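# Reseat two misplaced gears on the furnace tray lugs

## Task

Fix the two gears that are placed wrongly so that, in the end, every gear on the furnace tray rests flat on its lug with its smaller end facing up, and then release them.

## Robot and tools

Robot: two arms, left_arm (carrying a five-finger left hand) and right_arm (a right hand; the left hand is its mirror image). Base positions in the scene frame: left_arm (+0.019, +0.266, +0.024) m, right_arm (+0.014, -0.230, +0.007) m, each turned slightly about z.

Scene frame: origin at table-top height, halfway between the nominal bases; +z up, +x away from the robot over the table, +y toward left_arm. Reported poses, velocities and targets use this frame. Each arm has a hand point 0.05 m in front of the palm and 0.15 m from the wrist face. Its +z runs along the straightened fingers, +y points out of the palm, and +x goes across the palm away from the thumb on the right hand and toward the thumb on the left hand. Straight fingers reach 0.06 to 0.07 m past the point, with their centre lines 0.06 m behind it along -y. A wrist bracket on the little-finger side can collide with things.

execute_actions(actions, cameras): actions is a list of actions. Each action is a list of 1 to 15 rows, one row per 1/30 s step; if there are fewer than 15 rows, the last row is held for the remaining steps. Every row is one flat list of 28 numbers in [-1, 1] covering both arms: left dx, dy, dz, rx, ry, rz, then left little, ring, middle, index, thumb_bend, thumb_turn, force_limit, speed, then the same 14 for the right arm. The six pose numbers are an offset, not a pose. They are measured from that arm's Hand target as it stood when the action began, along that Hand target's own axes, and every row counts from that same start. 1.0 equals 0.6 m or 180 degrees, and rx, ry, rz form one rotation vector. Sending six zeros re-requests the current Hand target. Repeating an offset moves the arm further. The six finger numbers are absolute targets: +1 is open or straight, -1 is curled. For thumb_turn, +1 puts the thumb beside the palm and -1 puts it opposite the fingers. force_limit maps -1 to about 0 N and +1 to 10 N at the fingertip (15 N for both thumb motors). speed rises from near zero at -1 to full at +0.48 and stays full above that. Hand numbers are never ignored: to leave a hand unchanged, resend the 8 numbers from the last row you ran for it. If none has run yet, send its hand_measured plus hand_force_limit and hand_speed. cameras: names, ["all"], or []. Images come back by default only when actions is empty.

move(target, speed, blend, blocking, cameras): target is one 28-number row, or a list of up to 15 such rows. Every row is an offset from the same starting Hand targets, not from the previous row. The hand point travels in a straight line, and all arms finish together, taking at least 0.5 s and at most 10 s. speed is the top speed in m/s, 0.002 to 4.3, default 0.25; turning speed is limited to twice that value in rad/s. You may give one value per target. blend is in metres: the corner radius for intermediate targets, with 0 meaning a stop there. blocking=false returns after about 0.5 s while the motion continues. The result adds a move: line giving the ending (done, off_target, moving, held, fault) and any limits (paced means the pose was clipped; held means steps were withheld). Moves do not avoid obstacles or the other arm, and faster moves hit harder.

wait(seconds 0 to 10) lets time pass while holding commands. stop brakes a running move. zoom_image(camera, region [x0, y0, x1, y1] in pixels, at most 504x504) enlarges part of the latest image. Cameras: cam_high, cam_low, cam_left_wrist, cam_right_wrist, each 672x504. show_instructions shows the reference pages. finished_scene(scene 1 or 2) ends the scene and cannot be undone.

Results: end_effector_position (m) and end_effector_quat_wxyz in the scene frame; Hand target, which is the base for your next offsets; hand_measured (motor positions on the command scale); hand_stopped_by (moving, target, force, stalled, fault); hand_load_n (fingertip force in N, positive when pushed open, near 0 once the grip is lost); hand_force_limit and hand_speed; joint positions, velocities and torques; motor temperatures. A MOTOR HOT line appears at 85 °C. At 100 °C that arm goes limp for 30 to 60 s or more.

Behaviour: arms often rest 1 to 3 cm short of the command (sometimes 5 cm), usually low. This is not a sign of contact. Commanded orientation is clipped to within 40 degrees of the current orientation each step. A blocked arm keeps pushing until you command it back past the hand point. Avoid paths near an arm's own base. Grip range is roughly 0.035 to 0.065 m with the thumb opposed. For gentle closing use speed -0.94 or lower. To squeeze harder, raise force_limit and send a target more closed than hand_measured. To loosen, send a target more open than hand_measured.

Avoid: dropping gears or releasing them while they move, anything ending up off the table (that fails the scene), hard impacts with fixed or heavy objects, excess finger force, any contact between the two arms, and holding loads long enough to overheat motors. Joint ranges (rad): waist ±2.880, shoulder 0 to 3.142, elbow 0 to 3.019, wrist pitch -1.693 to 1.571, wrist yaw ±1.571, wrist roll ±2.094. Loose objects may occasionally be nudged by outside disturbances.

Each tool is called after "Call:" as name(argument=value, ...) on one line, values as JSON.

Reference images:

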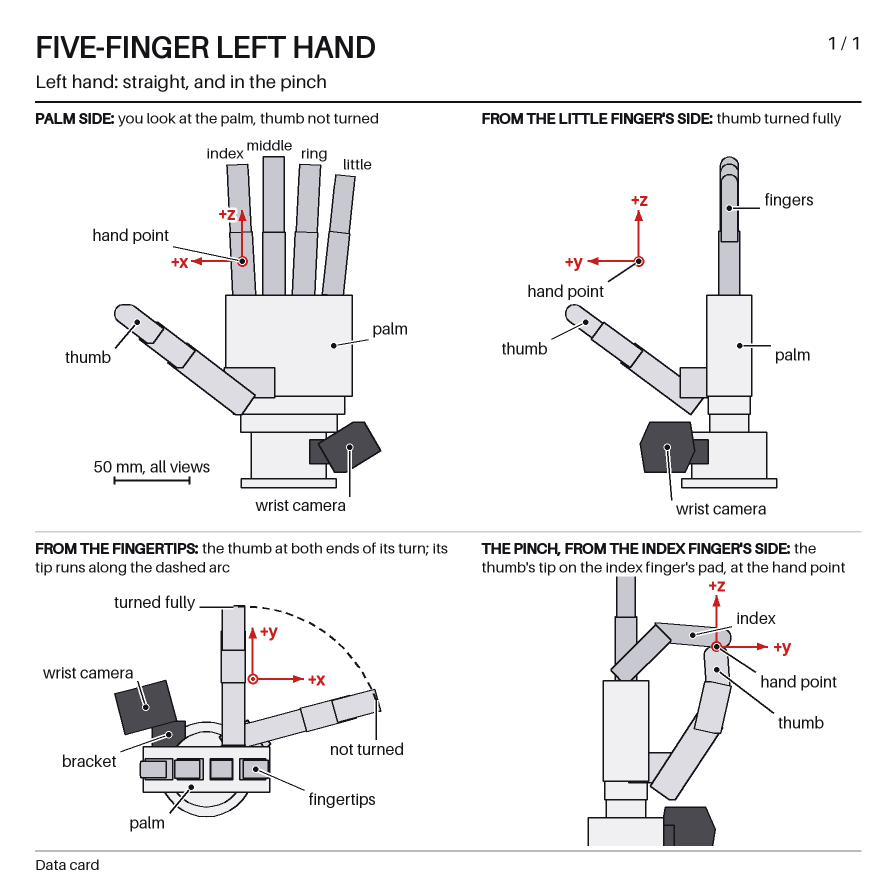

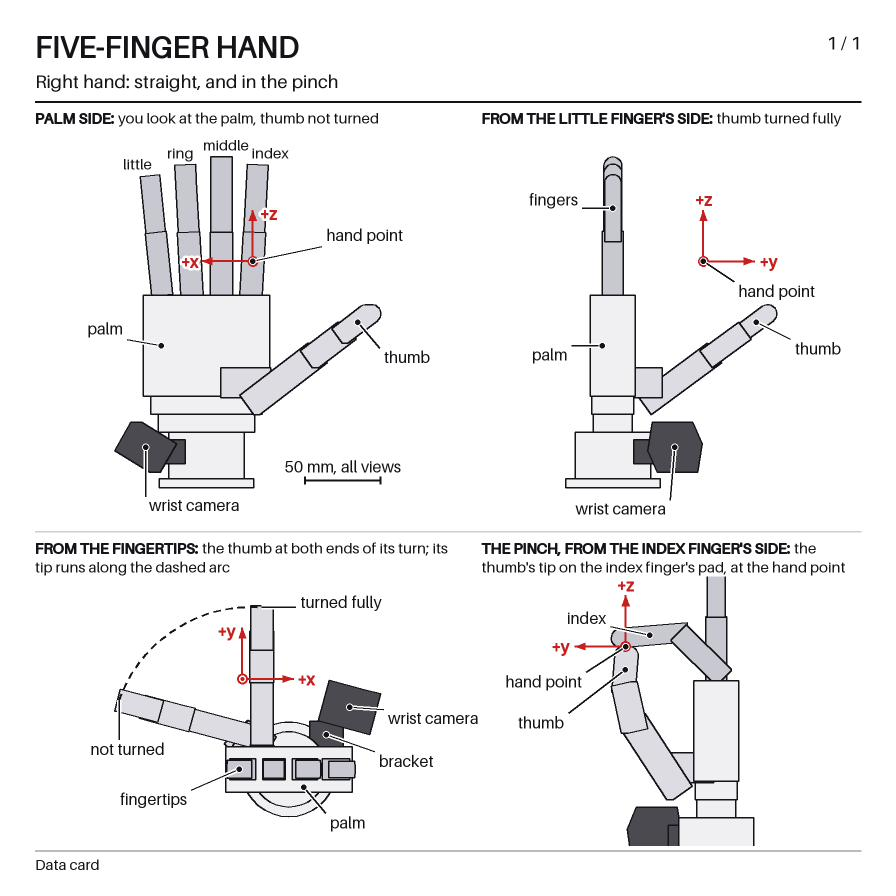

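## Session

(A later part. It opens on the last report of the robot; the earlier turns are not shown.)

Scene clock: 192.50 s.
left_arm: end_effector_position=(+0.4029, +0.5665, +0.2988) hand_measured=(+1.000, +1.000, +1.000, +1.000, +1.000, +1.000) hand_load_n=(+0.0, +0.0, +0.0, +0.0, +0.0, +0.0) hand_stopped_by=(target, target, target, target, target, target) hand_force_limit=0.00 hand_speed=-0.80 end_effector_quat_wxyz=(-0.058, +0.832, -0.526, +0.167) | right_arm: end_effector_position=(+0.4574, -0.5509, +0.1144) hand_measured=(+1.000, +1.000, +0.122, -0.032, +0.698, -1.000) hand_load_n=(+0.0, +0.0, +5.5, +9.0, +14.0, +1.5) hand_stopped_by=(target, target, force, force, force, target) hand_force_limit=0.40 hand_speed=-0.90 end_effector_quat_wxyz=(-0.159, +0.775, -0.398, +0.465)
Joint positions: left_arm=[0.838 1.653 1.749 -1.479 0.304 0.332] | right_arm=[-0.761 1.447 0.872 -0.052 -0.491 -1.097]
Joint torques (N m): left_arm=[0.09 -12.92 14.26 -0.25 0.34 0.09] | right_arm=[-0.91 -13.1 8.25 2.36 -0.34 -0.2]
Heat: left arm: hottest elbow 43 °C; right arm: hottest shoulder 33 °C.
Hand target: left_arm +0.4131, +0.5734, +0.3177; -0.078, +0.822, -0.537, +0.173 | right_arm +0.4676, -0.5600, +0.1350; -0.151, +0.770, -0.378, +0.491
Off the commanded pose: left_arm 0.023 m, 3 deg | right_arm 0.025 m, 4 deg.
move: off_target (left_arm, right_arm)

Call:
move(target=[0,0,0,0,0,0,1,1,1,1,1,1,0,-0.8,-0.0749,0.0706,0.0550,0,0,0,1,1,-0.25,-0.3,0.15,-1,0.4,-0.9], speed=0.12)

Scene clock: 194.37 s.
left_arm: end_effector_position=(+0.4029, +0.5665, +0.2988) hand_measured=(+1.000, +1.000, +1.000, +1.000, +1.000, +1.000) hand_load_n=(+0.0, +0.0, +0.0, +0.0, +0.0, +0.0) hand_stopped_by=(target, target, target, target, target, target) hand_force_limit=0.00 hand_speed=-0.80 end_effector_quat_wxyz=(-0.058, +0.832, -0.526, +0.167) | right_arm: end_effector_position=(+0.4577, -0.5511, +0.0492) hand_measured=(+1.000, +1.000, +0.122, -0.032, +0.698, -1.000) hand_load_n=(+0.0, +0.0, +5.5, +9.0, +14.0, +1.5) hand_stopped_by=(target, target, force, force, force, target) hand_force_limit=0.40 hand_speed=-0.90 end_effector_quat_wxyz=(-0.158, +0.774, -0.397, +0.468)
Joint positions: left_arm=[0.838 1.653 1.749 -1.479 0.304 0.332] | right_arm=[-0.761 1.572 0.792 0.161 -0.491 -1.097]
Joint torques (N m): left_arm=[0.15 -12.98 14.22 -0.24 0.33 0.1] | right_arm=[-0.97 -13.27 7.06 2.43 -0.34 -0.2]
Heat: left arm: hottest elbow 43 °C; right arm: hottest shoulder 33 °C.
Hand target: left_arm +0.4131, +0.5734, +0.3177; -0.078, +0.822, -0.537, +0.173 | right_arm +0.4675, -0.5601, +0.0649; -0.151, +0.770, -0.378, +0.491
Off the commanded pose: left_arm 0.023 m, 3 deg | right_arm 0.021 m, 4 deg.
move: off_target (left_arm, right_arm)

Lower by .016.

Call:
move(target=[0,0,0,0,0,0,1,1,1,1,1,1,0,-0.8,-0.0171,0.0161,0.0126,0,0,0,1,1,-0.25,-0.3,0.15,-1,0.4,-0.9], speed=0.05, cameras=["cam_right_wrist","cam_low"])

Scene clock: 196.17 s.
left_arm: end_effector_position=(+0.4029, +0.5665, +0.2988) hand_measured=(+1.000, +1.000, +1.000, +1.000, +1.000, +1.000) hand_load_n=(+0.0, +0.0, +0.0, +0.0, +0.0, +0.0) hand_stopped_by=(target, target, target, target, target, target) hand_force_limit=0.00 hand_speed=-0.80 end_effector_quat_wxyz=(-0.058, +0.832, -0.526, +0.167) | right_arm: end_effector_position=(+0.4584, -0.5516, +0.0352) hand_measured=(+1.000, +1.000, +0.122, -0.032, +0.698, -1.000) hand_load_n=(+0.0, +0.0, +5.5, +9.5, +14.0, +1.5) hand_stopped_by=(target, target, force, force, force, target) hand_force_limit=0.40 hand_speed=-0.90 end_effector_quat_wxyz=(-0.157, +0.773, -0.396, +0.470)
Joint positions: left_arm=[0.838 1.653 1.749 -1.479 0.304 0.332] | right_arm=[-0.761 1.606 0.78 0.211 -0.492 -1.097]
Joint torques (N m): left_arm=[-0.03 -13.1 14.24 -0.25 0.34 0.1] | right_arm=[-0.97 -13.27 6.71 2.39 -0.34 -0.2]
Heat: left arm: hottest elbow 43 °C; right arm: hottest shoulder 33 °C.
Hand target: left_arm +0.4131, +0.5734, +0.3177; -0.078, +0.822, -0.537, +0.173 | right_arm +0.4676, -0.5600, +0.0489; -0.151, +0.770, -0.378, +0.491
Off the commanded pose: left_arm 0.023 m, 3 deg | right_arm 0.019 m, 3 deg.
move: off_target (left_arm, right_arm)
Images, in order (width x height): cam_low 672x504, cam_right_wrist 672x504.

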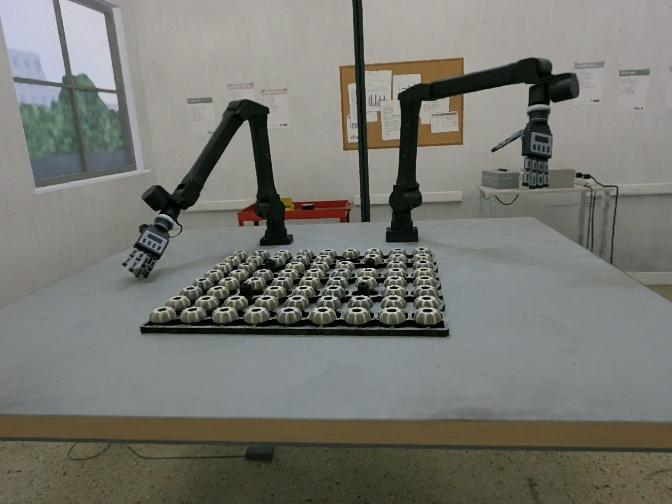

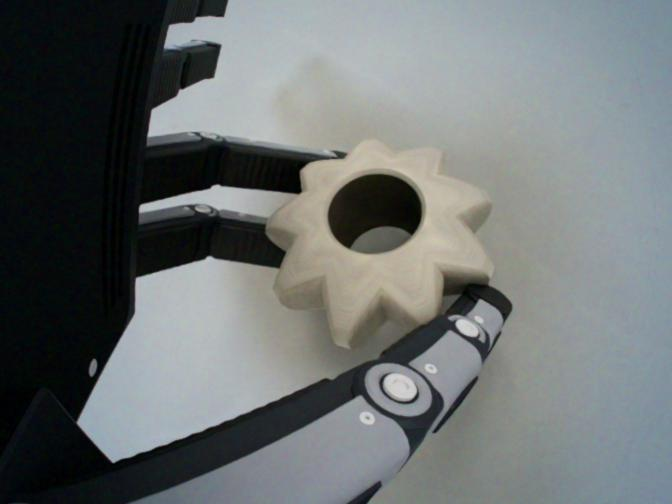

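Call:
move(target=[0,0,0,0,0,0,1,1,1,1,1,1,0,-0.8,-0.0064,0.0060,0.0047,0,0,0,1,1,-0.25,-0.3,0.15,-1,0.4,-0.9], speed=0.05)

Call:
move(target=[0,0,0,0,0,0,1,1,1,1,1,1,0,-0.8,-0.0064,0.0060,0.0047,0,0,0,1,1,-0.25,-0.3,0.15,-1,0.4,-0.9], speed=0.05, cameras=["cam_right_wrist"])

Scene clock: 198.53 s.
left_arm: end_effector_position=(+0.4029, +0.5665, +0.2988) hand_measured=(+1.000, +1.000, +1.000, +1.000, +1.000, +1.000) hand_load_n=(+0.0, +0.0, +0.0, +0.0, +0.0, +0.0) hand_stopped_by=(target, target, target, target, target, target) hand_force_limit=0.00 hand_speed=-0.80 end_effector_quat_wxyz=(-0.058, +0.832, -0.526, +0.167) | right_arm: end_effector_position=(+0.4602, -0.5532, +0.0326) hand_measured=(+1.000, +1.000, +0.122, -0.032, +0.698, -1.000) hand_load_n=(+0.0, +0.0, +5.5, +9.0, +13.5, +1.5) hand_stopped_by=(target, target, force, force, force, target) hand_force_limit=0.40 hand_speed=-0.90 end_effector_quat_wxyz=(-0.157, +0.772, -0.394, +0.473)
Joint positions: left_arm=[0.838 1.653 1.749 -1.479 0.304 0.332] | right_arm=[-0.761 1.617 0.78 0.229 -0.492 -1.097]
Joint torques (N m): left_arm=[0.03 -12.98 14.23 -0.28 0.33 0.1] | right_arm=[-0.97 -13.16 6.32 2.4 -0.33 -0.2]
Heat: left arm: hottest elbow 43 °C; right arm: hottest shoulder 33 °C.
Hand target: left_arm +0.4131, +0.5734, +0.3177; -0.078, +0.822, -0.537, +0.173 | right_arm +0.4676, -0.5601, +0.0430; -0.151, +0.770, -0.378, +0.491
Off the commanded pose: left_arm 0.023 m, 3 deg | right_arm 0.014 m, 3 deg.
move: off_target (left_arm, right_arm)

Scene clock: 199.40 s.
left_arm: end_effector_position=(+0.4029, +0.5665, +0.2988) hand_measured=(+1.000, +1.000, +1.000, +1.000, +1.000, +1.000) hand_load_n=(+0.0, +0.0, +0.0, +0.0, +0.0, +0.0) hand_stopped_by=(target, target, target, target, target, target) hand_force_limit=0.00 hand_speed=-0.80 end_effector_quat_wxyz=(-0.058, +0.832, -0.526, +0.167) | right_arm: end_effector_position=(+0.4611, -0.5536, +0.0310) hand_measured=(+1.000, +1.000, +0.122, -0.032, +0.698, -1.000) hand_load_n=(+0.0, +0.0, +5.5, +9.0, +14.0, +1.5) hand_stopped_by=(target, target, force, force, force, target) hand_force_limit=0.40 hand_speed=-0.90 end_effector_quat_wxyz=(-0.156, +0.771, -0.392, +0.477)
Joint positions: left_arm=[0.838 1.653 1.749 -1.479 0.304 0.332] | right_arm=[-0.761 1.624 0.775 0.25 -0.493 -1.097]
Joint torques (N m): left_arm=[-0.03 -12.92 14.19 -0.32 0.34 0.1] | right_arm=[-0.91 -12.57 6.31 2.35 -0.28 -0.2]
Heat: left arm: hottest elbow 43 °C; right arm: hottest shoulder 33 °C.
Hand target: left_arm +0.4131, +0.5734, +0.3177; -0.078, +0.822, -0.537, +0.173 | right_arm +0.4675, -0.5601, +0.0370; -0.151, +0.770, -0.378, +0.491
Off the commanded pose: left_arm 0.023 m, 3 deg | right_arm 0.011 m, 2 deg.
move: off_target (left_arm, right_arm)
Images, in order (width x height): cam_right_wrist 672x504.

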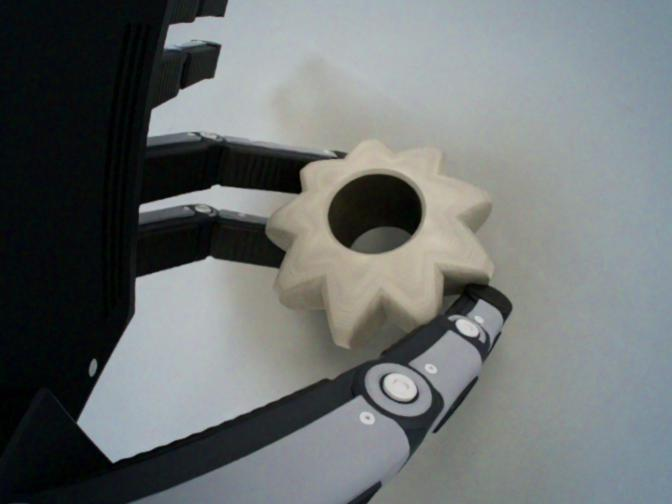

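Call:
move(target=[0,0,0,0,0,0,1,1,1,1,1,1,0,-0.8,0,0,0,0,0,0,1,1,0.3,0.3,0.9,-1,0.5,-0.9], cameras=["cam_right_wrist"])

Scene clock: 201.77 s.
left_arm: end_effector_position=(+0.4029, +0.5665, +0.2988) hand_measured=(+1.000, +1.000, +1.000, +1.000, +1.000, +1.000) hand_load_n=(+0.0, +0.0, +0.0, +0.0, +0.0, +0.0) hand_stopped_by=(target, target, target, target, target, target) hand_force_limit=0.00 hand_speed=-0.80 end_effector_quat_wxyz=(-0.058, +0.832, -0.526, +0.167) | right_arm: end_effector_position=(+0.4632, -0.5556, +0.0337) hand_measured=(+1.000, +1.000, +0.300, +0.300, +0.900, -1.000) hand_load_n=(+0.0, +0.0, +0.0, +0.0, +0.0, +0.0) hand_stopped_by=(target, target, target, target, target, target) hand_force_limit=0.50 hand_speed=-0.90 end_effector_quat_wxyz=(-0.154, +0.771, -0.386, +0.483)
Joint positions: left_arm=[0.838 1.653 1.749 -1.479 0.304 0.332] | right_arm=[-0.761 1.624 0.775 0.264 -0.494 -1.103]
Joint torques (N m): left_arm=[0.03 -13.1 14.17 -0.25 0.34 0.1] | right_arm=[-0.97 -12.51 6.32 1.91 -0.24 -0.13]
Heat: left arm: hottest elbow 43 °C; right arm: hottest shoulder 33 °C.
Hand target: left_arm +0.4131, +0.5734, +0.3177; -0.078, +0.822, -0.537, +0.173 | right_arm +0.4676, -0.5601, +0.0371; -0.151, +0.770, -0.378, +0.491
Off the commanded pose: left_arm 0.023 m, 3 deg | right_arm 0.007 m, 1 deg.
move: off_target (left_arm)
Images, in order (width x height): cam_right_wrist 672x504.

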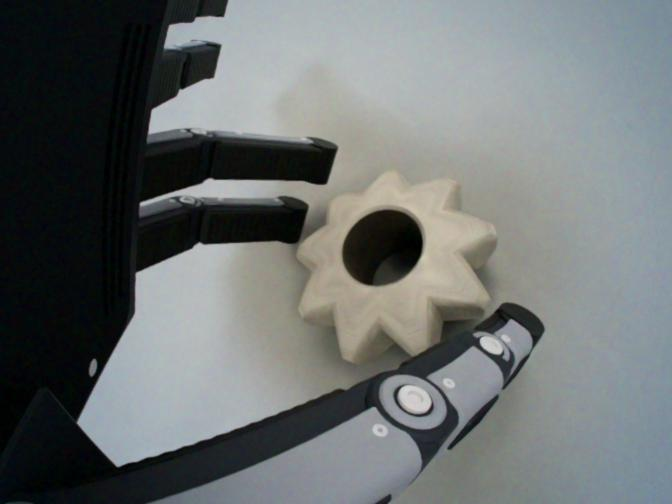

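Call:
move(target=[[0,0,0,0,0,0,1,1,1,1,1,1,0,-0.8,0.0749,-0.0706,-0.0550,0,0,0,1,1,0.5,0.5,1.0,-1,0.5,-0.5],[0,0,0,0,0,0,1,1,1,1,1,1,0,-0.8,0.0791,-0.0735,-0.0632,0,-0.1708,0.2533,1,1,0.5,0.5,1.0,-1,0.5,-0.5]], speed=0.18, cameras=["cam_right_wrist"])

Scene clock: 211.60 s.
left_arm: end_effector_position=(+0.4029, +0.5665, +0.2988) hand_measured=(+1.000, +1.000, +1.000, +1.000, +1.000, +1.000) hand_load_n=(+0.0, +0.0, +0.0, +0.0, +0.0, +0.0) hand_stopped_by=(target, target, target, target, target, target) hand_force_limit=0.00 hand_speed=-0.80 end_effector_quat_wxyz=(-0.058, +0.832, -0.526, +0.167) | right_arm: end_effector_position=(+0.4568, -0.5466, +0.1050) hand_measured=(+1.000, +1.000, +0.500, +0.500, +1.000, -1.000) hand_load_n=(+0.0, +0.0, +0.0, +0.0, +0.0, +0.0) hand_stopped_by=(target, target, target, target, target, target) hand_force_limit=0.50 hand_speed=-0.50 end_effector_quat_wxyz=(-0.419, +0.667, -0.592, +0.173)
Joint positions: left_arm=[0.838 1.653 1.749 -1.479 0.304 0.332] | right_arm=[-0.907 1.802 1.362 -0.814 -0.902 -0.841]
Joint torques (N m): left_arm=[-0.09 -12.98 14.2 -0.28 0.34 0.1] | right_arm=[-1.38 -15.68 10.29 0.09 -0.68 0.04]
Heat: left arm: hottest elbow 43 °C; right arm: hottest shoulder 33 °C.
Hand target: left_arm +0.4131, +0.5734, +0.3177; -0.078, +0.822, -0.537, +0.173 | right_arm +0.4647, -0.5599, +0.1121; -0.420, +0.665, -0.591, +0.179
Off the commanded pose: left_arm 0.023 m, 3 deg | right_arm 0.017 m, 1 deg.
move: off_target (left_arm, right_arm)
Images, in order (width x height): cam_right_wrist 672x504.

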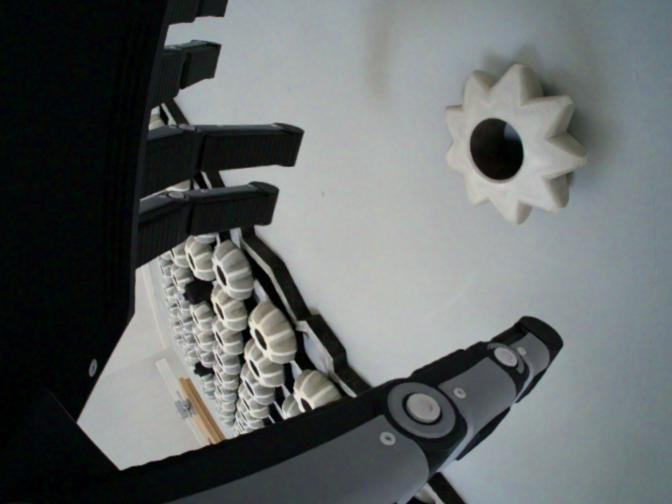

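Call:
move(target=[0,0,0,0,0,0,1,1,1,1,1,1,0,-0.8,0.0438,0.0383,0.0158,0,0,0,1,1,0.5,0.5,1.0,-1,0.5,-0.5], speed=0.12, cameras=["cam_right_wrist"])

Scene clock: 215.00 s.
left_arm: end_effector_position=(+0.4029, +0.5665, +0.2988) hand_measured=(+1.000, +1.000, +1.000, +1.000, +1.000, +1.000) hand_load_n=(+0.0, +0.0, +0.0, +0.0, +0.0, +0.0) hand_stopped_by=(target, target, target, target, target, target) hand_force_limit=0.00 hand_speed=-0.80 end_effector_quat_wxyz=(-0.058, +0.832, -0.526, +0.167) | right_arm: end_effector_position=(+0.4526, -0.5639, +0.0746) hand_measured=(+1.000, +1.000, +0.500, +0.500, +1.000, -1.000) hand_load_n=(+0.0, +0.0, +0.0, +0.0, +0.0, +0.0) hand_stopped_by=(target, target, target, target, target, target) hand_force_limit=0.50 hand_speed=-0.50 end_effector_quat_wxyz=(-0.421, +0.660, -0.601, +0.161)
Joint positions: left_arm=[0.838 1.653 1.749 -1.479 0.304 0.332] | right_arm=[-0.933 1.88 1.388 -0.815 -0.909 -0.865]
Joint torques (N m): left_arm=[0.26 -12.92 14.22 -0.25 0.34 0.09] | right_arm=[-1.14 -16.97 9.94 0.59 -0.69 -0.1]
Heat: left arm: hottest elbow 43 °C; right arm: hottest elbow 34 °C.
Hand target: left_arm +0.4131, +0.5734, +0.3177; -0.078, +0.822, -0.537, +0.173 | right_arm +0.4632, -0.5801, +0.0820; -0.419, +0.665, -0.591, +0.179
Off the commanded pose: left_arm 0.023 m, 3 deg | right_arm 0.021 m, 2 deg.
move: off_target (left_arm, right_arm)
Images, in order (width x height): cam_right_wrist 672x504.

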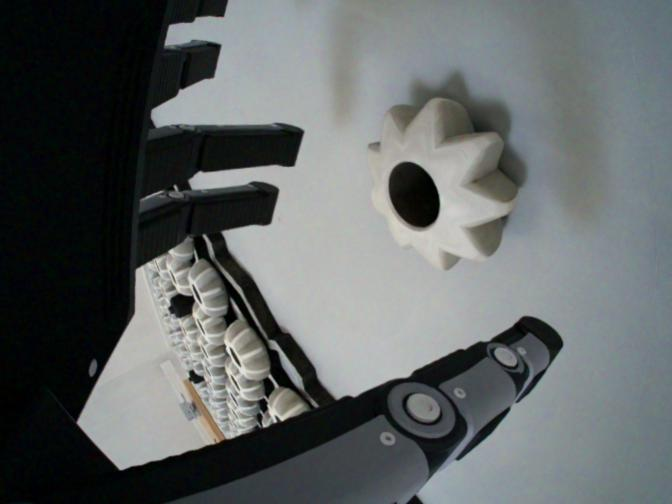

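Call:
move(target=[0,0,0,0,0,0,1,1,1,1,1,1,0,-0.8,0.0108,0.0227,0.0282,0,0,0,1,1,0.5,0.5,1.0,-1,0.5,-0.5], speed=0.12, cameras=["cam_right_wrist"])

Scene clock: 218.47 s.
left_arm: end_effector_position=(+0.4029, +0.5665, +0.2988) hand_measured=(+1.000, +1.000, +1.000, +1.000, +1.000, +1.000) hand_load_n=(+0.0, +0.0, +0.0, +0.0, -0.5, +0.5) hand_stopped_by=(target, target, target, target, target, target) hand_force_limit=0.00 hand_speed=-0.80 end_effector_quat_wxyz=(-0.058, +0.832, -0.526, +0.167) | right_arm: end_effector_position=(+0.4583, -0.5712, +0.0583) hand_measured=(+1.000, +1.000, +0.500, +0.500, +1.000, -1.000) hand_load_n=(+0.0, +0.0, +0.0, +0.0, +0.0, +0.0) hand_stopped_by=(target, target, target, target, target, target) hand_force_limit=0.50 hand_speed=-0.50 end_effector_quat_wxyz=(-0.420, +0.662, -0.597, +0.170)
Joint positions: left_arm=[0.838 1.653 1.749 -1.479 0.304 0.332] | right_arm=[-0.933 1.911 1.388 -0.763 -0.909 -0.866]
Joint torques (N m): left_arm=[-0.09 -12.92 14.23 -0.24 0.33 0.1] | right_arm=[-0.5 -17.08 8.73 0.84 -0.61 0.02]
Heat: left arm: hottest elbow 43 °C; right arm: hottest shoulder 34 °C.
Hand target: left_arm +0.4131, +0.5734, +0.3177; -0.078, +0.822, -0.537, +0.173 | right_arm +0.4685, -0.5796, +0.0598; -0.419, +0.665, -0.591, +0.179
Off the commanded pose: left_arm 0.023 m, 3 deg | right_arm 0.013 m, 1 deg.
move: off_target (left_arm, right_arm)
Images, in order (width x height): cam_right_wrist 672x504.

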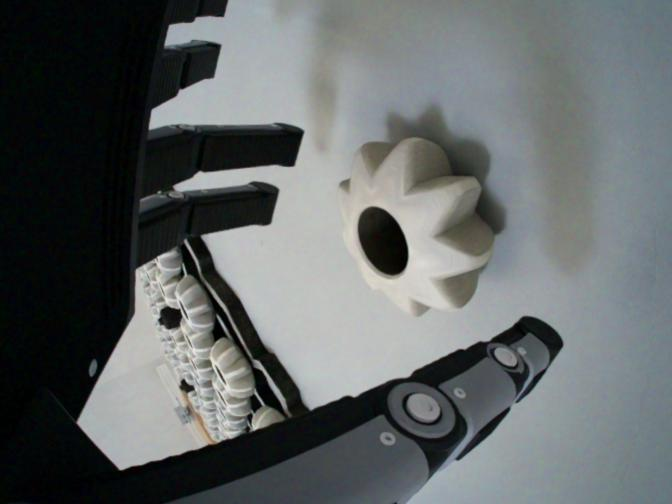

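Call:
move(target=[0,0,0,0,0,0,1,1,1,1,1,1,0,-0.8,-0.0067,0.0280,0.0287,0,0,0,1,1,0.5,0.5,1.0,-1,0.5,-0.5], speed=0.1, cameras=["cam_right_wrist"])

Scene clock: 221.40 s.
left_arm: end_effector_position=(+0.4029, +0.5665, +0.2988) hand_measured=(+1.000, +1.000, +1.000, +1.000, +1.000, +1.000) hand_load_n=(+0.0, +0.0, +0.0, +0.0, +0.0, +0.0) hand_stopped_by=(target, target, target, target, target, target) hand_force_limit=0.00 hand_speed=-0.80 end_effector_quat_wxyz=(-0.058, +0.832, -0.526, +0.167) | right_arm: end_effector_position=(+0.4672, -0.5716, +0.0479) hand_measured=(+1.000, +1.000, +0.500, +0.500, +1.000, -1.000) hand_load_n=(+0.0, +0.0, -0.5, +0.0, +0.0, +0.0) hand_stopped_by=(target, target, target, target, target, target) hand_force_limit=0.50 hand_speed=-0.50 end_effector_quat_wxyz=(-0.419, +0.666, -0.589, +0.185)
Joint positions: left_arm=[0.838 1.653 1.749 -1.479 0.304 0.332] | right_arm=[-0.922 1.92 1.368 -0.686 -0.909 -0.851]
Joint torques (N m): left_arm=[0.03 -12.92 14.17 -0.29 0.33 0.09] | right_arm=[-0.32 -16.85 6.3 0.92 -0.45 0.06]
Heat: left arm: hottest elbow 43 °C; right arm: hottest shoulder 34 °C.
Hand target: left_arm +0.4131, +0.5734, +0.3177; -0.078, +0.822, -0.537, +0.173 | right_arm +0.4696, -0.5691, +0.0380; -0.419, +0.665, -0.591, +0.180
Off the commanded pose: left_arm 0.023 m, 3 deg | right_arm 0.011 m, 1 deg.
move: off_target (left_arm, right_arm)
Images, in order (width x height): cam_right_wrist 672x504.

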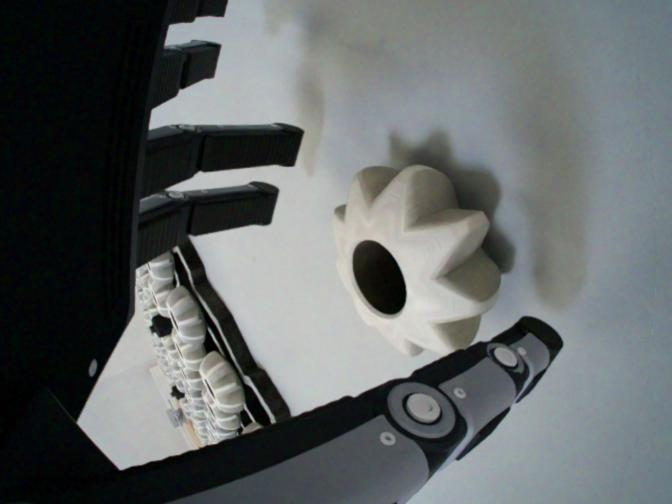

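Call:
move(target=[0,0,0,0,0,0,1,1,1,1,1,1,0,-0.8,-0.0187,0.0205,0.0043,0,0,0,1,1,0.5,0.5,1.0,-1,0.5,-0.5], speed=0.1, cameras=["cam_right_wrist"])

Scene clock: 225.03 s.
left_arm: end_effector_position=(+0.4029, +0.5665, +0.2988) hand_measured=(+1.000, +1.000, +1.000, +1.000, +1.000, +1.000) hand_load_n=(+0.0, +0.0, +0.0, +0.0, +0.0, +0.0) hand_stopped_by=(target, target, target, target, target, target) hand_force_limit=0.00 hand_speed=-0.80 end_effector_quat_wxyz=(-0.058, +0.832, -0.526, +0.167) | right_arm: end_effector_position=(+0.4620, -0.5627, +0.0359) hand_measured=(+1.000, +1.000, +0.500, +0.500, +1.000, -1.000) hand_load_n=(+0.0, +0.0, +1.0, +0.0, +0.0, +0.0) hand_stopped_by=(target, target, target, target, target, target) hand_force_limit=0.50 hand_speed=-0.50 end_effector_quat_wxyz=(-0.423, +0.664, -0.589, +0.184)
Joint positions: left_arm=[0.838 1.653 1.749 -1.479 0.304 0.332] | right_arm=[-0.922 1.917 1.323 -0.642 -0.917 -0.844]
Joint torques (N m): left_arm=[0.03 -12.86 14.22 -0.25 0.35 0.1] | right_arm=[-0.21 -18.14 5.19 0.75 -0.16 0.03]
Heat: left arm: hottest elbow 43 °C; right arm: hottest shoulder 34 °C.
Hand target: left_arm +0.4131, +0.5734, +0.3177; -0.078, +0.822, -0.537, +0.173 | right_arm +0.4609, -0.5570, +0.0298; -0.419, +0.665, -0.591, +0.179
Off the commanded pose: left_arm 0.023 m, 3 deg | right_arm 0.008 m, 1 deg.
move: off_target (left_arm)
Images, in order (width x height): cam_right_wrist 672x504.

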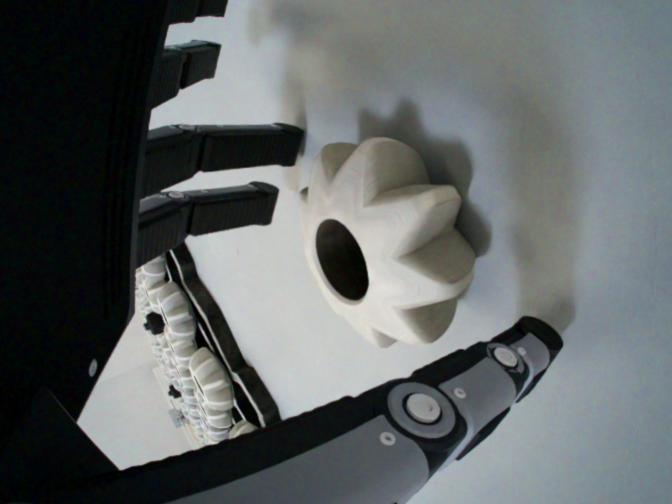

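Call:
move(target=[0,0,0,0,0,0,1,1,1,1,1,1,0,-0.8,-0.0105,-0.0008,0.0025,0,0,0,1,1,0.3,0.25,0.85,-1,0.5,-0.7], speed=0.1, cameras=["cam_right_wrist"])

Scene clock: 228.13 s.
left_arm: end_effector_position=(+0.4029, +0.5665, +0.2988) hand_measured=(+1.000, +1.000, +1.000, +1.000, +1.000, +1.000) hand_load_n=(+0.0, +0.0, +0.0, +0.0, +0.0, +0.0) hand_stopped_by=(target, target, target, target, target, target) hand_force_limit=0.00 hand_speed=-0.80 end_effector_quat_wxyz=(-0.058, +0.832, -0.526, +0.167) | right_arm: end_effector_position=(+0.4655, -0.5581, +0.0388) hand_measured=(+1.000, +1.000, +0.300, +0.250, +0.850, -1.000) hand_load_n=(+0.0, +0.0, +1.5, +0.0, +0.0, +0.0) hand_stopped_by=(target, target, target, target, target, target) hand_force_limit=0.50 hand_speed=-0.70 end_effector_quat_wxyz=(-0.423, +0.667, -0.582, +0.191)
Joint positions: left_arm=[0.838 1.653 1.749 -1.479 0.304 0.332] | right_arm=[-0.912 1.904 1.309 -0.62 -0.919 -0.839]
Joint torques (N m): left_arm=[0.09 -12.92 14.23 -0.24 0.34 0.08] | right_arm=[-0.44 -18.02 4.85 0.46 -0.01 0.09]
Heat: left arm: hottest elbow 43 °C; right arm: hottest shoulder 34 °C.
Hand target: left_arm +0.4131, +0.5734, +0.3177; -0.078, +0.822, -0.537, +0.173 | right_arm +0.4609, -0.5506, +0.0312; -0.420, +0.665, -0.591, +0.179
Off the commanded pose: left_arm 0.023 m, 3 deg | right_arm 0.012 m, 2 deg.
move: off_target (left_arm, right_arm)
Images, in order (width x height): cam_right_wrist 672x504.

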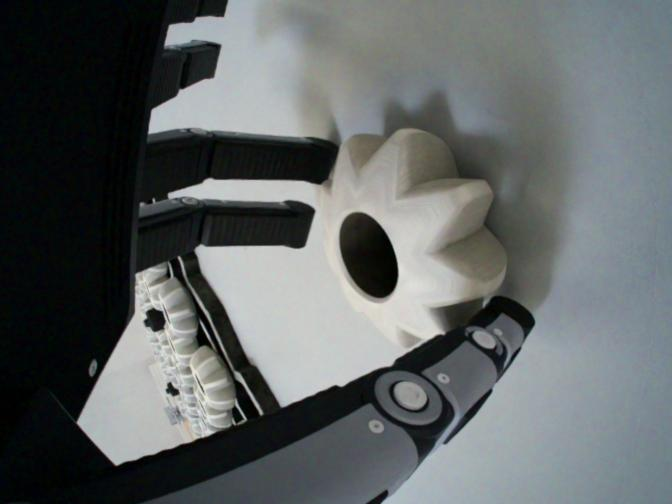

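Call:
move(target=[0,0,0,0,0,0,1,1,1,1,1,1,0,-0.8,0,0,0,0,0,0,1,1,-0.2,-0.2,0.2,-1,0.5,-0.9], cameras=["cam_right_wrist"])

Scene clock: 231.27 s.
left_arm: end_effector_position=(+0.4029, +0.5665, +0.2988) hand_measured=(+1.000, +1.000, +1.000, +1.000, +1.000, +1.000) hand_load_n=(+0.0, +0.0, +0.0, +0.0, +0.0, +0.0) hand_stopped_by=(target, target, target, target, target, target) hand_force_limit=0.00 hand_speed=-0.80 end_effector_quat_wxyz=(-0.058, +0.832, -0.526, +0.167) | right_arm: end_effector_position=(+0.4665, -0.5544, +0.0387) hand_measured=(+1.000, +1.000, +0.090, -0.090, +0.712, -1.000) hand_load_n=(+0.0, +0.0, +8.0, +7.5, +13.0, +1.0) hand_stopped_by=(target, target, force, force, force, target) hand_force_limit=0.50 hand_speed=-0.90 end_effector_quat_wxyz=(-0.425, +0.667, -0.583, +0.187)
Joint positions: left_arm=[0.838 1.653 1.749 -1.479 0.304 0.332] | right_arm=[-0.907 1.903 1.306 -0.619 -0.919 -0.832]
Joint torques (N m): left_arm=[0.03 -13.1 14.17 -0.24 0.33 0.1] | right_arm=[-0.85 -17.9 5.07 0.49 -0.01 0.03]
Heat: left arm: hottest elbow 43 °C; right arm: hottest shoulder 34 °C.
Hand target: left_arm +0.4131, +0.5734, +0.3177; -0.078, +0.822, -0.537, +0.173 | right_arm +0.4608, -0.5506, +0.0310; -0.420, +0.665, -0.591, +0.179
Off the commanded pose: left_arm 0.023 m, 3 deg | right_arm 0.010 m, 1 deg.
move: off_target (left_arm)
Images, in order (width x height): cam_right_wrist 672x504.

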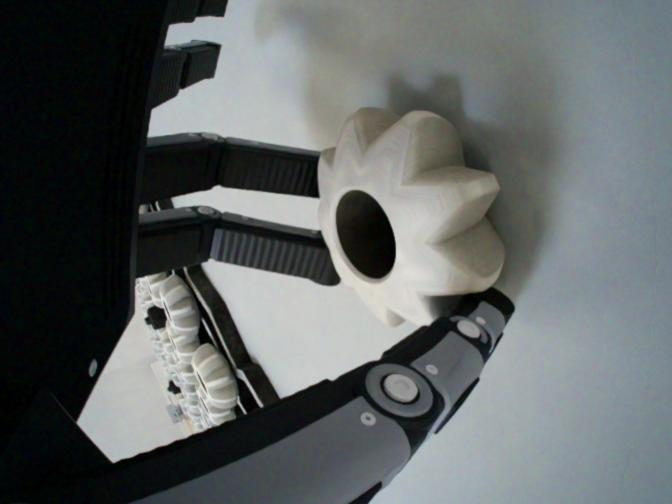

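Call:
move(target=[0,0,0,0,0,0,1,1,1,1,1,1,0,-0.8, -0.056,-0.1669,-0.1263,0,0,0,1,1,-0.2,-0.2,0.2,-1,0.5,-0.9], speed=0.15, cameras=["cam_right_wrist"])

Scene clock: 244.73 s.
left_arm: end_effector_position=(+0.4029, +0.5665, +0.2988) hand_measured=(+1.000, +1.000, +1.000, +1.000, +1.000, +1.000) hand_load_n=(+0.0, +0.0, +0.0, +0.0, +0.0, +0.0) hand_stopped_by=(target, target, target, target, target, target) hand_force_limit=0.00 hand_speed=-0.80 end_effector_quat_wxyz=(-0.058, +0.832, -0.526, +0.167) | right_arm: end_effector_position=(+0.4481, -0.5366, +0.1282) hand_measured=(+1.000, +1.000, +0.090, -0.090, +0.712, -1.000) hand_load_n=(+0.0, +0.0, +7.5, +5.5, +12.5, +1.0) hand_stopped_by=(target, target, force, force, force, target) hand_force_limit=0.50 hand_speed=-0.90 end_effector_quat_wxyz=(-0.421, +0.660, -0.605, +0.150)
Joint positions: left_arm=[0.838 1.653 1.749 -1.479 0.304 0.332] | right_arm=[-0.907 1.772 1.386 -0.916 -0.897 -0.832]
Joint torques (N m): left_arm=[0.09 -13.1 14.2 -0.27 0.33 0.11] | right_arm=[-0.91 -18.84 11.32 0.01 -0.76 0.04]
Heat: left arm: hottest elbow 43 °C; right arm: hottest shoulder 35 °C.
Hand target: left_arm +0.4131, +0.5734, +0.3177; -0.078, +0.822, -0.537, +0.173 | right_arm +0.4610, -0.5505, +0.1610; -0.419, +0.665, -0.591, +0.180
Off the commanded pose: left_arm 0.023 m, 3 deg | right_arm 0.038 m, 4 deg.
move: off_target (left_arm, right_arm)
Images, in order (width x height): cam_right_wrist 672x504.

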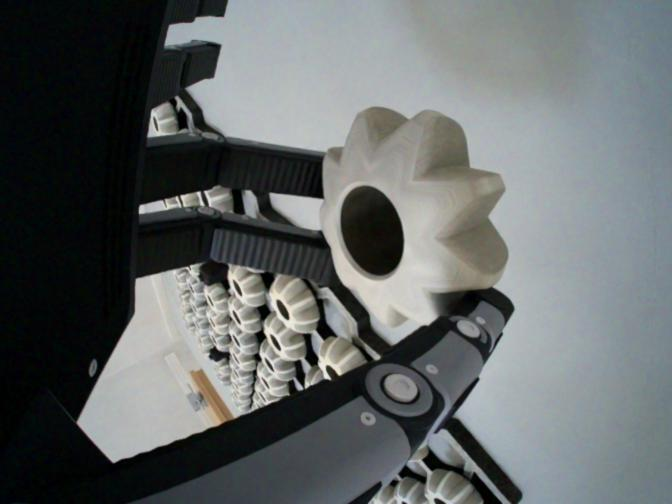

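Call:
move(target=[[0,0,0,0,0,0,1,1,1,1,1,1,0,-0.8, -0.0258,-0.077,-0.0583,0,0.0932,-0.1382,1,1,-0.2,-0.2,0.2,-1,0.5,-0.9],[0,0,0,0,0,0,1,1,1,1,1,1,0,-0.8, -0.0258,-0.077,-0.0583,0,0.2174,-0.3224,1,1,-0.2,-0.2,0.2,-1,0.5,-0.9]], speed=0.18, cameras=["cam_right_wrist"])

Call:
move(target=[0,0,0,0,0,0,1,1,1,1,1,1,0,-0.8, 0,0,0,0,0.118,-0.175,1,1,-0.2,-0.2,0.2,-1,0.5,-0.9], speed=0.18, cameras=["cam_right_wrist","cam_high"])

Scene clock: 251.77 s.
left_arm: end_effector_position=(+0.4029, +0.5665, +0.2988) hand_measured=(+1.000, +1.000, +1.000, +1.000, +1.000, +1.000) hand_load_n=(+0.0, +0.0, +0.0, +0.0, +0.0, +0.0) hand_stopped_by=(target, target, target, target, target, target) hand_force_limit=0.00 hand_speed=-0.80 end_effector_quat_wxyz=(-0.058, +0.832, -0.526, +0.167) | right_arm: end_effector_position=(+0.4527, -0.5460, +0.1868) hand_measured=(+1.000, +1.000, +0.090, -0.090, +0.712, -1.000) hand_load_n=(+0.0, +0.0, +7.0, +6.0, +12.5, +2.5) hand_stopped_by=(target, target, force, force, force, target) hand_force_limit=0.50 hand_speed=-0.90 end_effector_quat_wxyz=(-0.085, +0.779, -0.331, +0.525)
Joint positions: left_arm=[0.838 1.653 1.749 -1.479 0.304 0.332] | right_arm=[-0.716 1.279 0.843 -0.054 -0.397 -1.212]
Joint torques (N m): left_arm=[0.03 -13.16 14.19 -0.24 0.33 0.09] | right_arm=[-0.32 -13.16 8.59 2.66 0.05 -0.3]
Heat: left arm: hottest elbow 44 °C; right arm: hottest shoulder 35 °C.
Hand target: left_arm +0.4131, +0.5734, +0.3177; -0.078, +0.822, -0.537, +0.173 | right_arm +0.4610, -0.5503, +0.2210; -0.069, +0.768, -0.303, +0.560
Off the commanded pose: left_arm 0.023 m, 3 deg | right_arm 0.036 m, 6 deg.
move: off_target (left_arm, right_arm)
Images, in order (width x height): cam_right_wrist 672x504.

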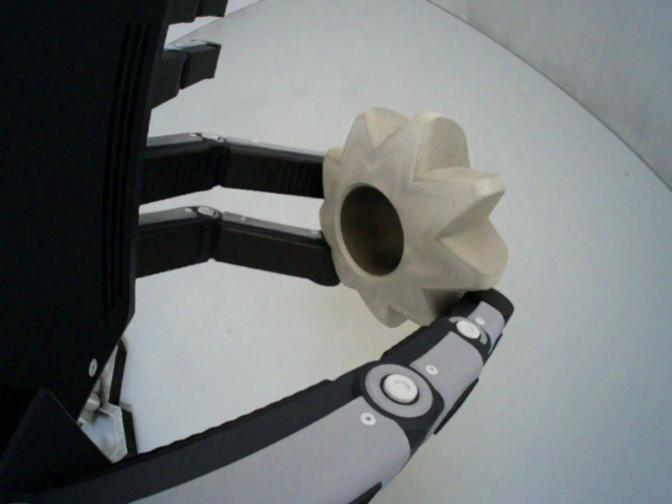

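Scene clock: 254.43 s.
left_arm: end_effector_position=(+0.4029, +0.5665, +0.2988) hand_measured=(+1.000, +1.000, +1.000, +1.000, +1.000, +1.000) hand_load_n=(+0.0, +0.0, +0.0, +0.0, +0.0, +0.0) hand_stopped_by=(target, target, target, target, target, target) hand_force_limit=0.00 hand_speed=-0.80 end_effector_quat_wxyz=(-0.058, +0.832, -0.526, +0.167) | right_arm: end_effector_position=(+0.4547, -0.5489, +0.1997) hand_measured=(+1.000, +1.000, +0.090, -0.090, +0.712, -1.000) hand_load_n=(+0.0, +0.0, +7.0, +6.0, +12.0, +3.0) hand_stopped_by=(target, target, force, force, force, target) hand_force_limit=0.50 hand_speed=-0.90 end_effector_quat_wxyz=(+0.124, +0.722, -0.113, +0.671)
Joint positions: left_arm=[0.838 1.653 1.749 -1.479 0.304 0.332] | right_arm=[-0.646 1.343 0.544 0.727 -0.276 -1.618]
Joint torques (N m): left_arm=[-0.03 -12.98 14.24 -0.24 0.33 0.09] | right_arm=[-0.38 -9.47 7.23 2.99 0.02 -0.35]
Heat: left arm: hottest elbow 44 °C; right arm: hottest shoulder 35 °C.
Hand target: left_arm +0.4131, +0.5734, +0.3177; -0.078, +0.822, -0.537, +0.173 | right_arm +0.4611, -0.5504, +0.2211; +0.141, +0.706, -0.091, +0.688
Off the commanded pose: left_arm 0.023 m, 3 deg | right_arm 0.022 m, 4 deg.
move: off_target (left_arm, right_arm)
Images, in order (width x height): cam_high 672x504, cam_right_wrist 672x504.

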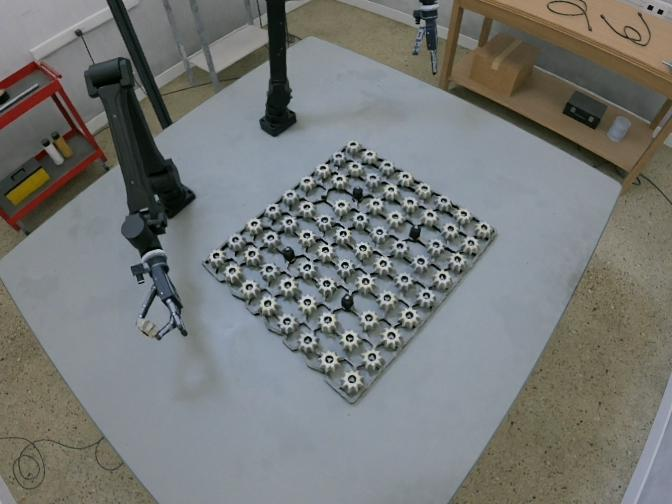

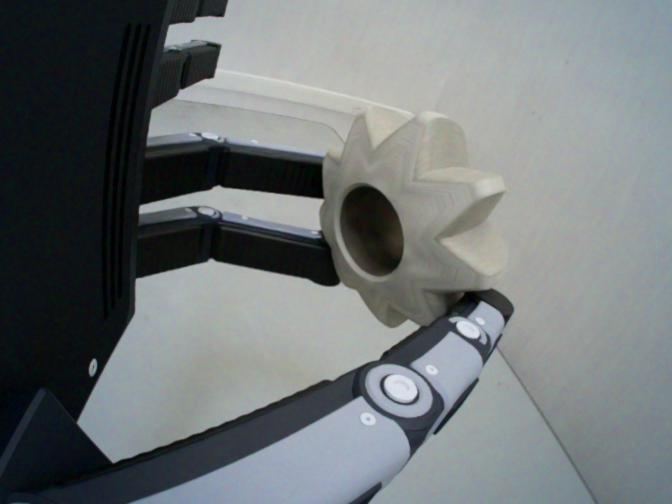

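Call:
move(target=[[0,0,0,0,0,0,1,1,1,1,1,1,0,-0.8, -0.1994,-0.0148,0.0027,0,0,0,1,1,-0.2,-0.2,0.2,-1,0.5,-0.9],[0,0,0,0,0,0,1,1,1,1,1,1,0,-0.8, -0.2659,-0.0197,0.0036,0,0,0,1,1,-0.2,-0.2,0.2,-1,0.5,-0.9]], speed=[0.15,0.06], cameras=["cam_right_wrist"])

Scene clock: 259.17 s.
left_arm: end_effector_position=(+0.4029, +0.5665, +0.2988) hand_measured=(+1.000, +1.000, +1.000, +1.000, +1.000, +1.000) hand_load_n=(+0.0, +0.0, +0.0, +0.0, +0.0, +0.0) hand_stopped_by=(target, target, target, target, target, target) hand_force_limit=0.00 hand_speed=-0.80 end_effector_quat_wxyz=(-0.058, +0.832, -0.526, +0.167) | right_arm: end_effector_position=(+0.4498, -0.5456, +0.0394) hand_measured=(+1.000, +1.000, +0.090, -0.090, +0.712, -1.000) hand_load_n=(+0.0, +0.0, +7.0, +6.0, +12.0, +2.5) hand_stopped_by=(target, target, force, force, force, target) hand_force_limit=0.50 hand_speed=-0.90 end_effector_quat_wxyz=(+0.123, +0.725, -0.114, +0.668)
Joint positions: left_arm=[0.838 1.653 1.749 -1.479 0.304 0.332] | right_arm=[-0.646 1.925 0.476 1.367 -0.276 -1.62]
Joint torques (N m): left_arm=[0.03 -12.92 14.23 -0.27 0.34 0.09] | right_arm=[-0.38 -12.51 3.79 2.99 0.01 -0.35]
Heat: left arm: hottest elbow 44 °C; right arm: hottest shoulder 35 °C.
Hand target: left_arm +0.4131, +0.5734, +0.3177; -0.078, +0.822, -0.537, +0.173 | right_arm +0.4609, -0.5503, +0.0610; +0.141, +0.706, -0.091, +0.688
Off the commanded pose: left_arm 0.023 m, 3 deg | right_arm 0.025 m, 5 deg.
move: off_target (left_arm, right_arm)
Images, in order (width x height): cam_right_wrist 672x504.

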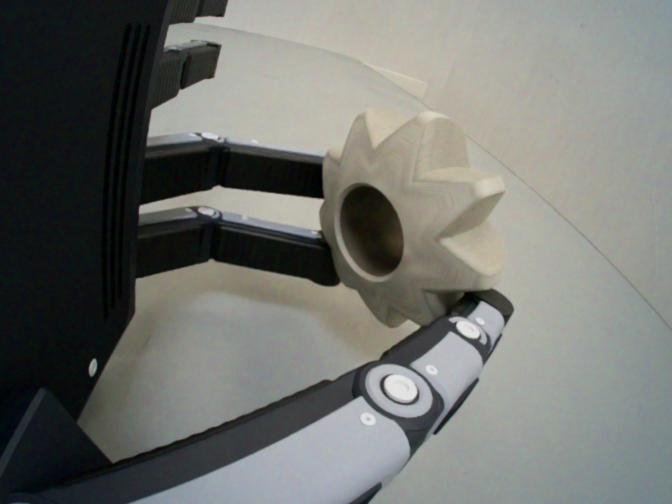

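Call:
move(target=[0,0,0,0,0,0,1,1,1,1,1,1,0,-0.8, -0.0133,-0.001,0.0002,0,0,0,1,1,-0.2,-0.2,0.2,-1,0.5,-0.9], speed=0.04, cameras=["cam_right_wrist"])

Scene clock: 260.80 s.
left_arm: end_effector_position=(+0.4029, +0.5665, +0.2988) hand_measured=(+1.000, +1.000, +1.000, +1.000, +1.000, +1.000) hand_load_n=(+0.0, +0.0, +0.0, +0.0, +0.0, +0.0) hand_stopped_by=(target, target, target, target, target, target) hand_force_limit=0.00 hand_speed=-0.80 end_effector_quat_wxyz=(-0.058, +0.832, -0.526, +0.167) | right_arm: end_effector_position=(+0.4484, -0.5446, +0.0311) hand_measured=(+1.000, +1.000, +0.090, -0.090, +0.712, -1.000) hand_load_n=(+0.0, +0.0, +7.0, +6.0, +12.0, +3.0) hand_stopped_by=(target, target, force, force, force, target) hand_force_limit=0.50 hand_speed=-0.90 end_effector_quat_wxyz=(+0.123, +0.726, -0.114, +0.667)
Joint positions: left_arm=[0.838 1.653 1.749 -1.479 0.304 0.332] | right_arm=[-0.646 1.956 0.476 1.396 -0.276 -1.62]
Joint torques (N m): left_arm=[0.15 -12.81 14.2 -0.28 0.33 0.1] | right_arm=[-0.38 -12.57 3.86 2.99 0.02 -0.35]
Heat: left arm: hottest elbow 44 °C; right arm: hottest shoulder 35 °C.
Hand target: left_arm +0.4131, +0.5734, +0.3177; -0.078, +0.822, -0.537, +0.173 | right_arm +0.4609, -0.5503, +0.0530; +0.141, +0.706, -0.091, +0.688
Off the commanded pose: left_arm 0.023 m, 3 deg | right_arm 0.026 m, 5 deg.
move: off_target (left_arm, right_arm)
Images, in order (width x height): cam_right_wrist 672x504.

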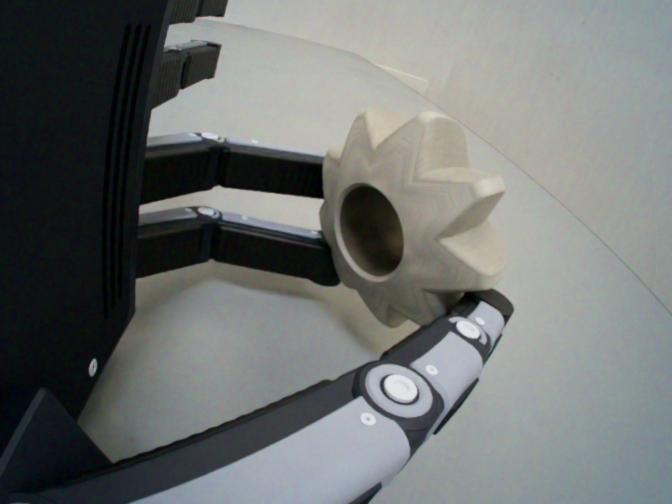

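Call:
move(target=[0,0,0,0,0,0,1,1,1,1,1,1,0,-0.8, 0.008,0,0,0,0,-0.0389,1,1,-0.2,-0.2,0.2,-1,0.5,-0.9], speed=0.06, cameras=["cam_right_wrist"])

Scene clock: 270.10 s.
left_arm: end_effector_position=(+0.4029, +0.5665, +0.2988) hand_measured=(+1.000, +1.000, +1.000, +1.000, +1.000, +1.000) hand_load_n=(+0.0, +0.0, +0.0, +0.0, +0.0, +0.0) hand_stopped_by=(target, target, target, target, target, target) hand_force_limit=0.00 hand_speed=-0.80 end_effector_quat_wxyz=(-0.058, +0.832, -0.526, +0.167) | right_arm: end_effector_position=(+0.4492, -0.5451, +0.0365) hand_measured=(+1.000, +1.000, +0.090, -0.090, +0.712, -1.000) hand_load_n=(+0.0, +0.5, +7.0, +6.0, +12.0, +3.0) hand_stopped_by=(target, target, force, force, force, target) hand_force_limit=0.50 hand_speed=-0.90 end_effector_quat_wxyz=(+0.162, +0.731, -0.069, +0.659)
Joint positions: left_arm=[0.838 1.653 1.749 -1.479 0.304 0.332] | right_arm=[-0.639 1.967 0.476 1.408 -0.271 -1.739]
Joint torques (N m): left_arm=[-0.21 -12.86 14.26 -0.31 0.33 0.09] | right_arm=[-0.26 -12.45 3.77 2.99 0.18 -0.37]
Heat: left arm: hottest elbow 44 °C; right arm: hottest shoulder 35 °C.
Hand target: left_arm +0.4131, +0.5734, +0.3177; -0.078, +0.822, -0.537, +0.173 | right_arm +0.4610, -0.5501, +0.0579; +0.183, +0.711, -0.048, +0.678
Off the commanded pose: left_arm 0.023 m, 3 deg | right_arm 0.025 m, 5 deg.
move: off_target (left_arm, right_arm)
Images, in order (width x height): cam_right_wrist 672x504.

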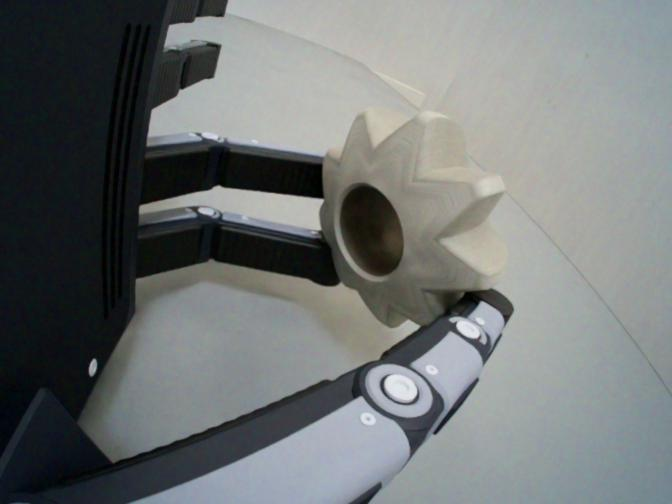

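Call:
move(target=[0,0,0,0,0,0,1,1,1,1,1,1,0,-0.8, 0,0,0,0,0,0,1,1,0.5,0.5,1.0,-1,0.5,-0.9], cameras=["cam_right_wrist","cam_high"])

Scene clock: 273.37 s.
left_arm: end_effector_position=(+0.4029, +0.5665, +0.2988) hand_measured=(+1.000, +1.000, +1.000, +1.000, +1.000, +1.000) hand_load_n=(+0.0, +0.0, +0.0, +0.0, +0.0, +0.0) hand_stopped_by=(target, target, target, target, target, target) hand_force_limit=0.00 hand_speed=-0.80 end_effector_quat_wxyz=(-0.058, +0.832, -0.526, +0.167) | right_arm: end_effector_position=(+0.4545, -0.5474, +0.0476) hand_measured=(+1.000, +1.000, +0.500, +0.500, +1.000, -1.000) hand_load_n=(+0.0, +0.0, +0.0, +0.0, -0.5, +0.0) hand_stopped_by=(target, target, target, target, target, target) hand_force_limit=0.50 hand_speed=-0.90 end_effector_quat_wxyz=(+0.174, +0.721, -0.055, +0.668)
Joint positions: left_arm=[0.838 1.653 1.749 -1.479 0.304 0.332] | right_arm=[-0.636 1.968 0.488 1.432 -0.273 -1.763]
Joint torques (N m): left_arm=[0.09 -12.81 14.2 -0.27 0.32 0.1] | right_arm=[-0.5 -12.51 3.14 2.14 0.18 -0.14]
Heat: left arm: hottest elbow 44 °C; right arm: hottest shoulder 34 °C.
Hand target: left_arm +0.4131, +0.5734, +0.3177; -0.078, +0.822, -0.537, +0.173 | right_arm +0.4610, -0.5501, +0.0577; +0.183, +0.711, -0.048, +0.678
Off the commanded pose: left_arm 0.023 m, 3 deg | right_arm 0.012 m, 2 deg.
move: off_target (left_arm, right_arm)
Images, in order (width x height): cam_high 672x504, cam_right_wrist 672x504.

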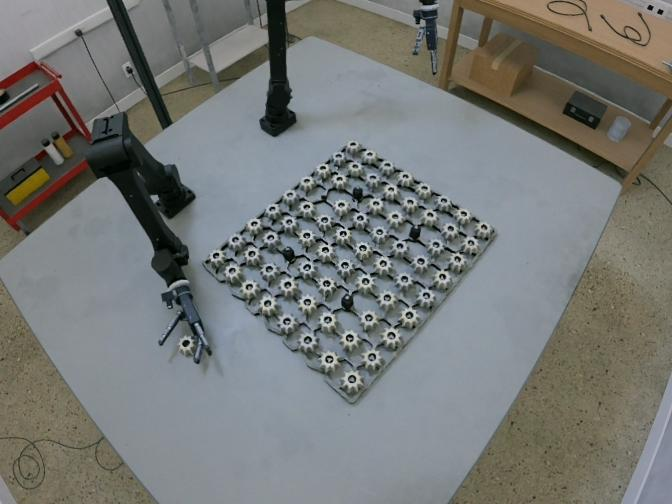

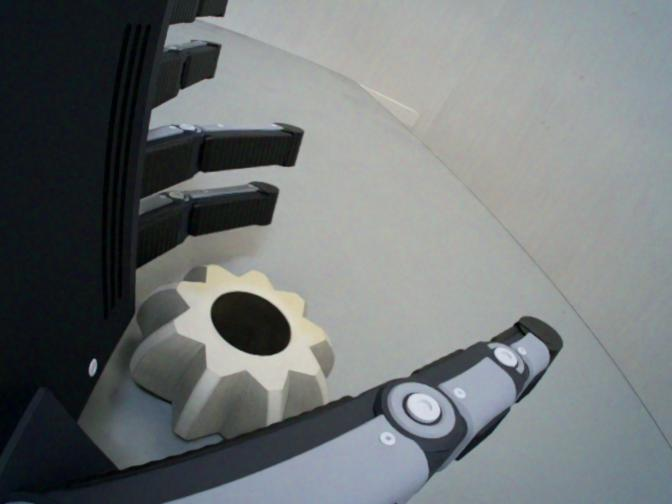

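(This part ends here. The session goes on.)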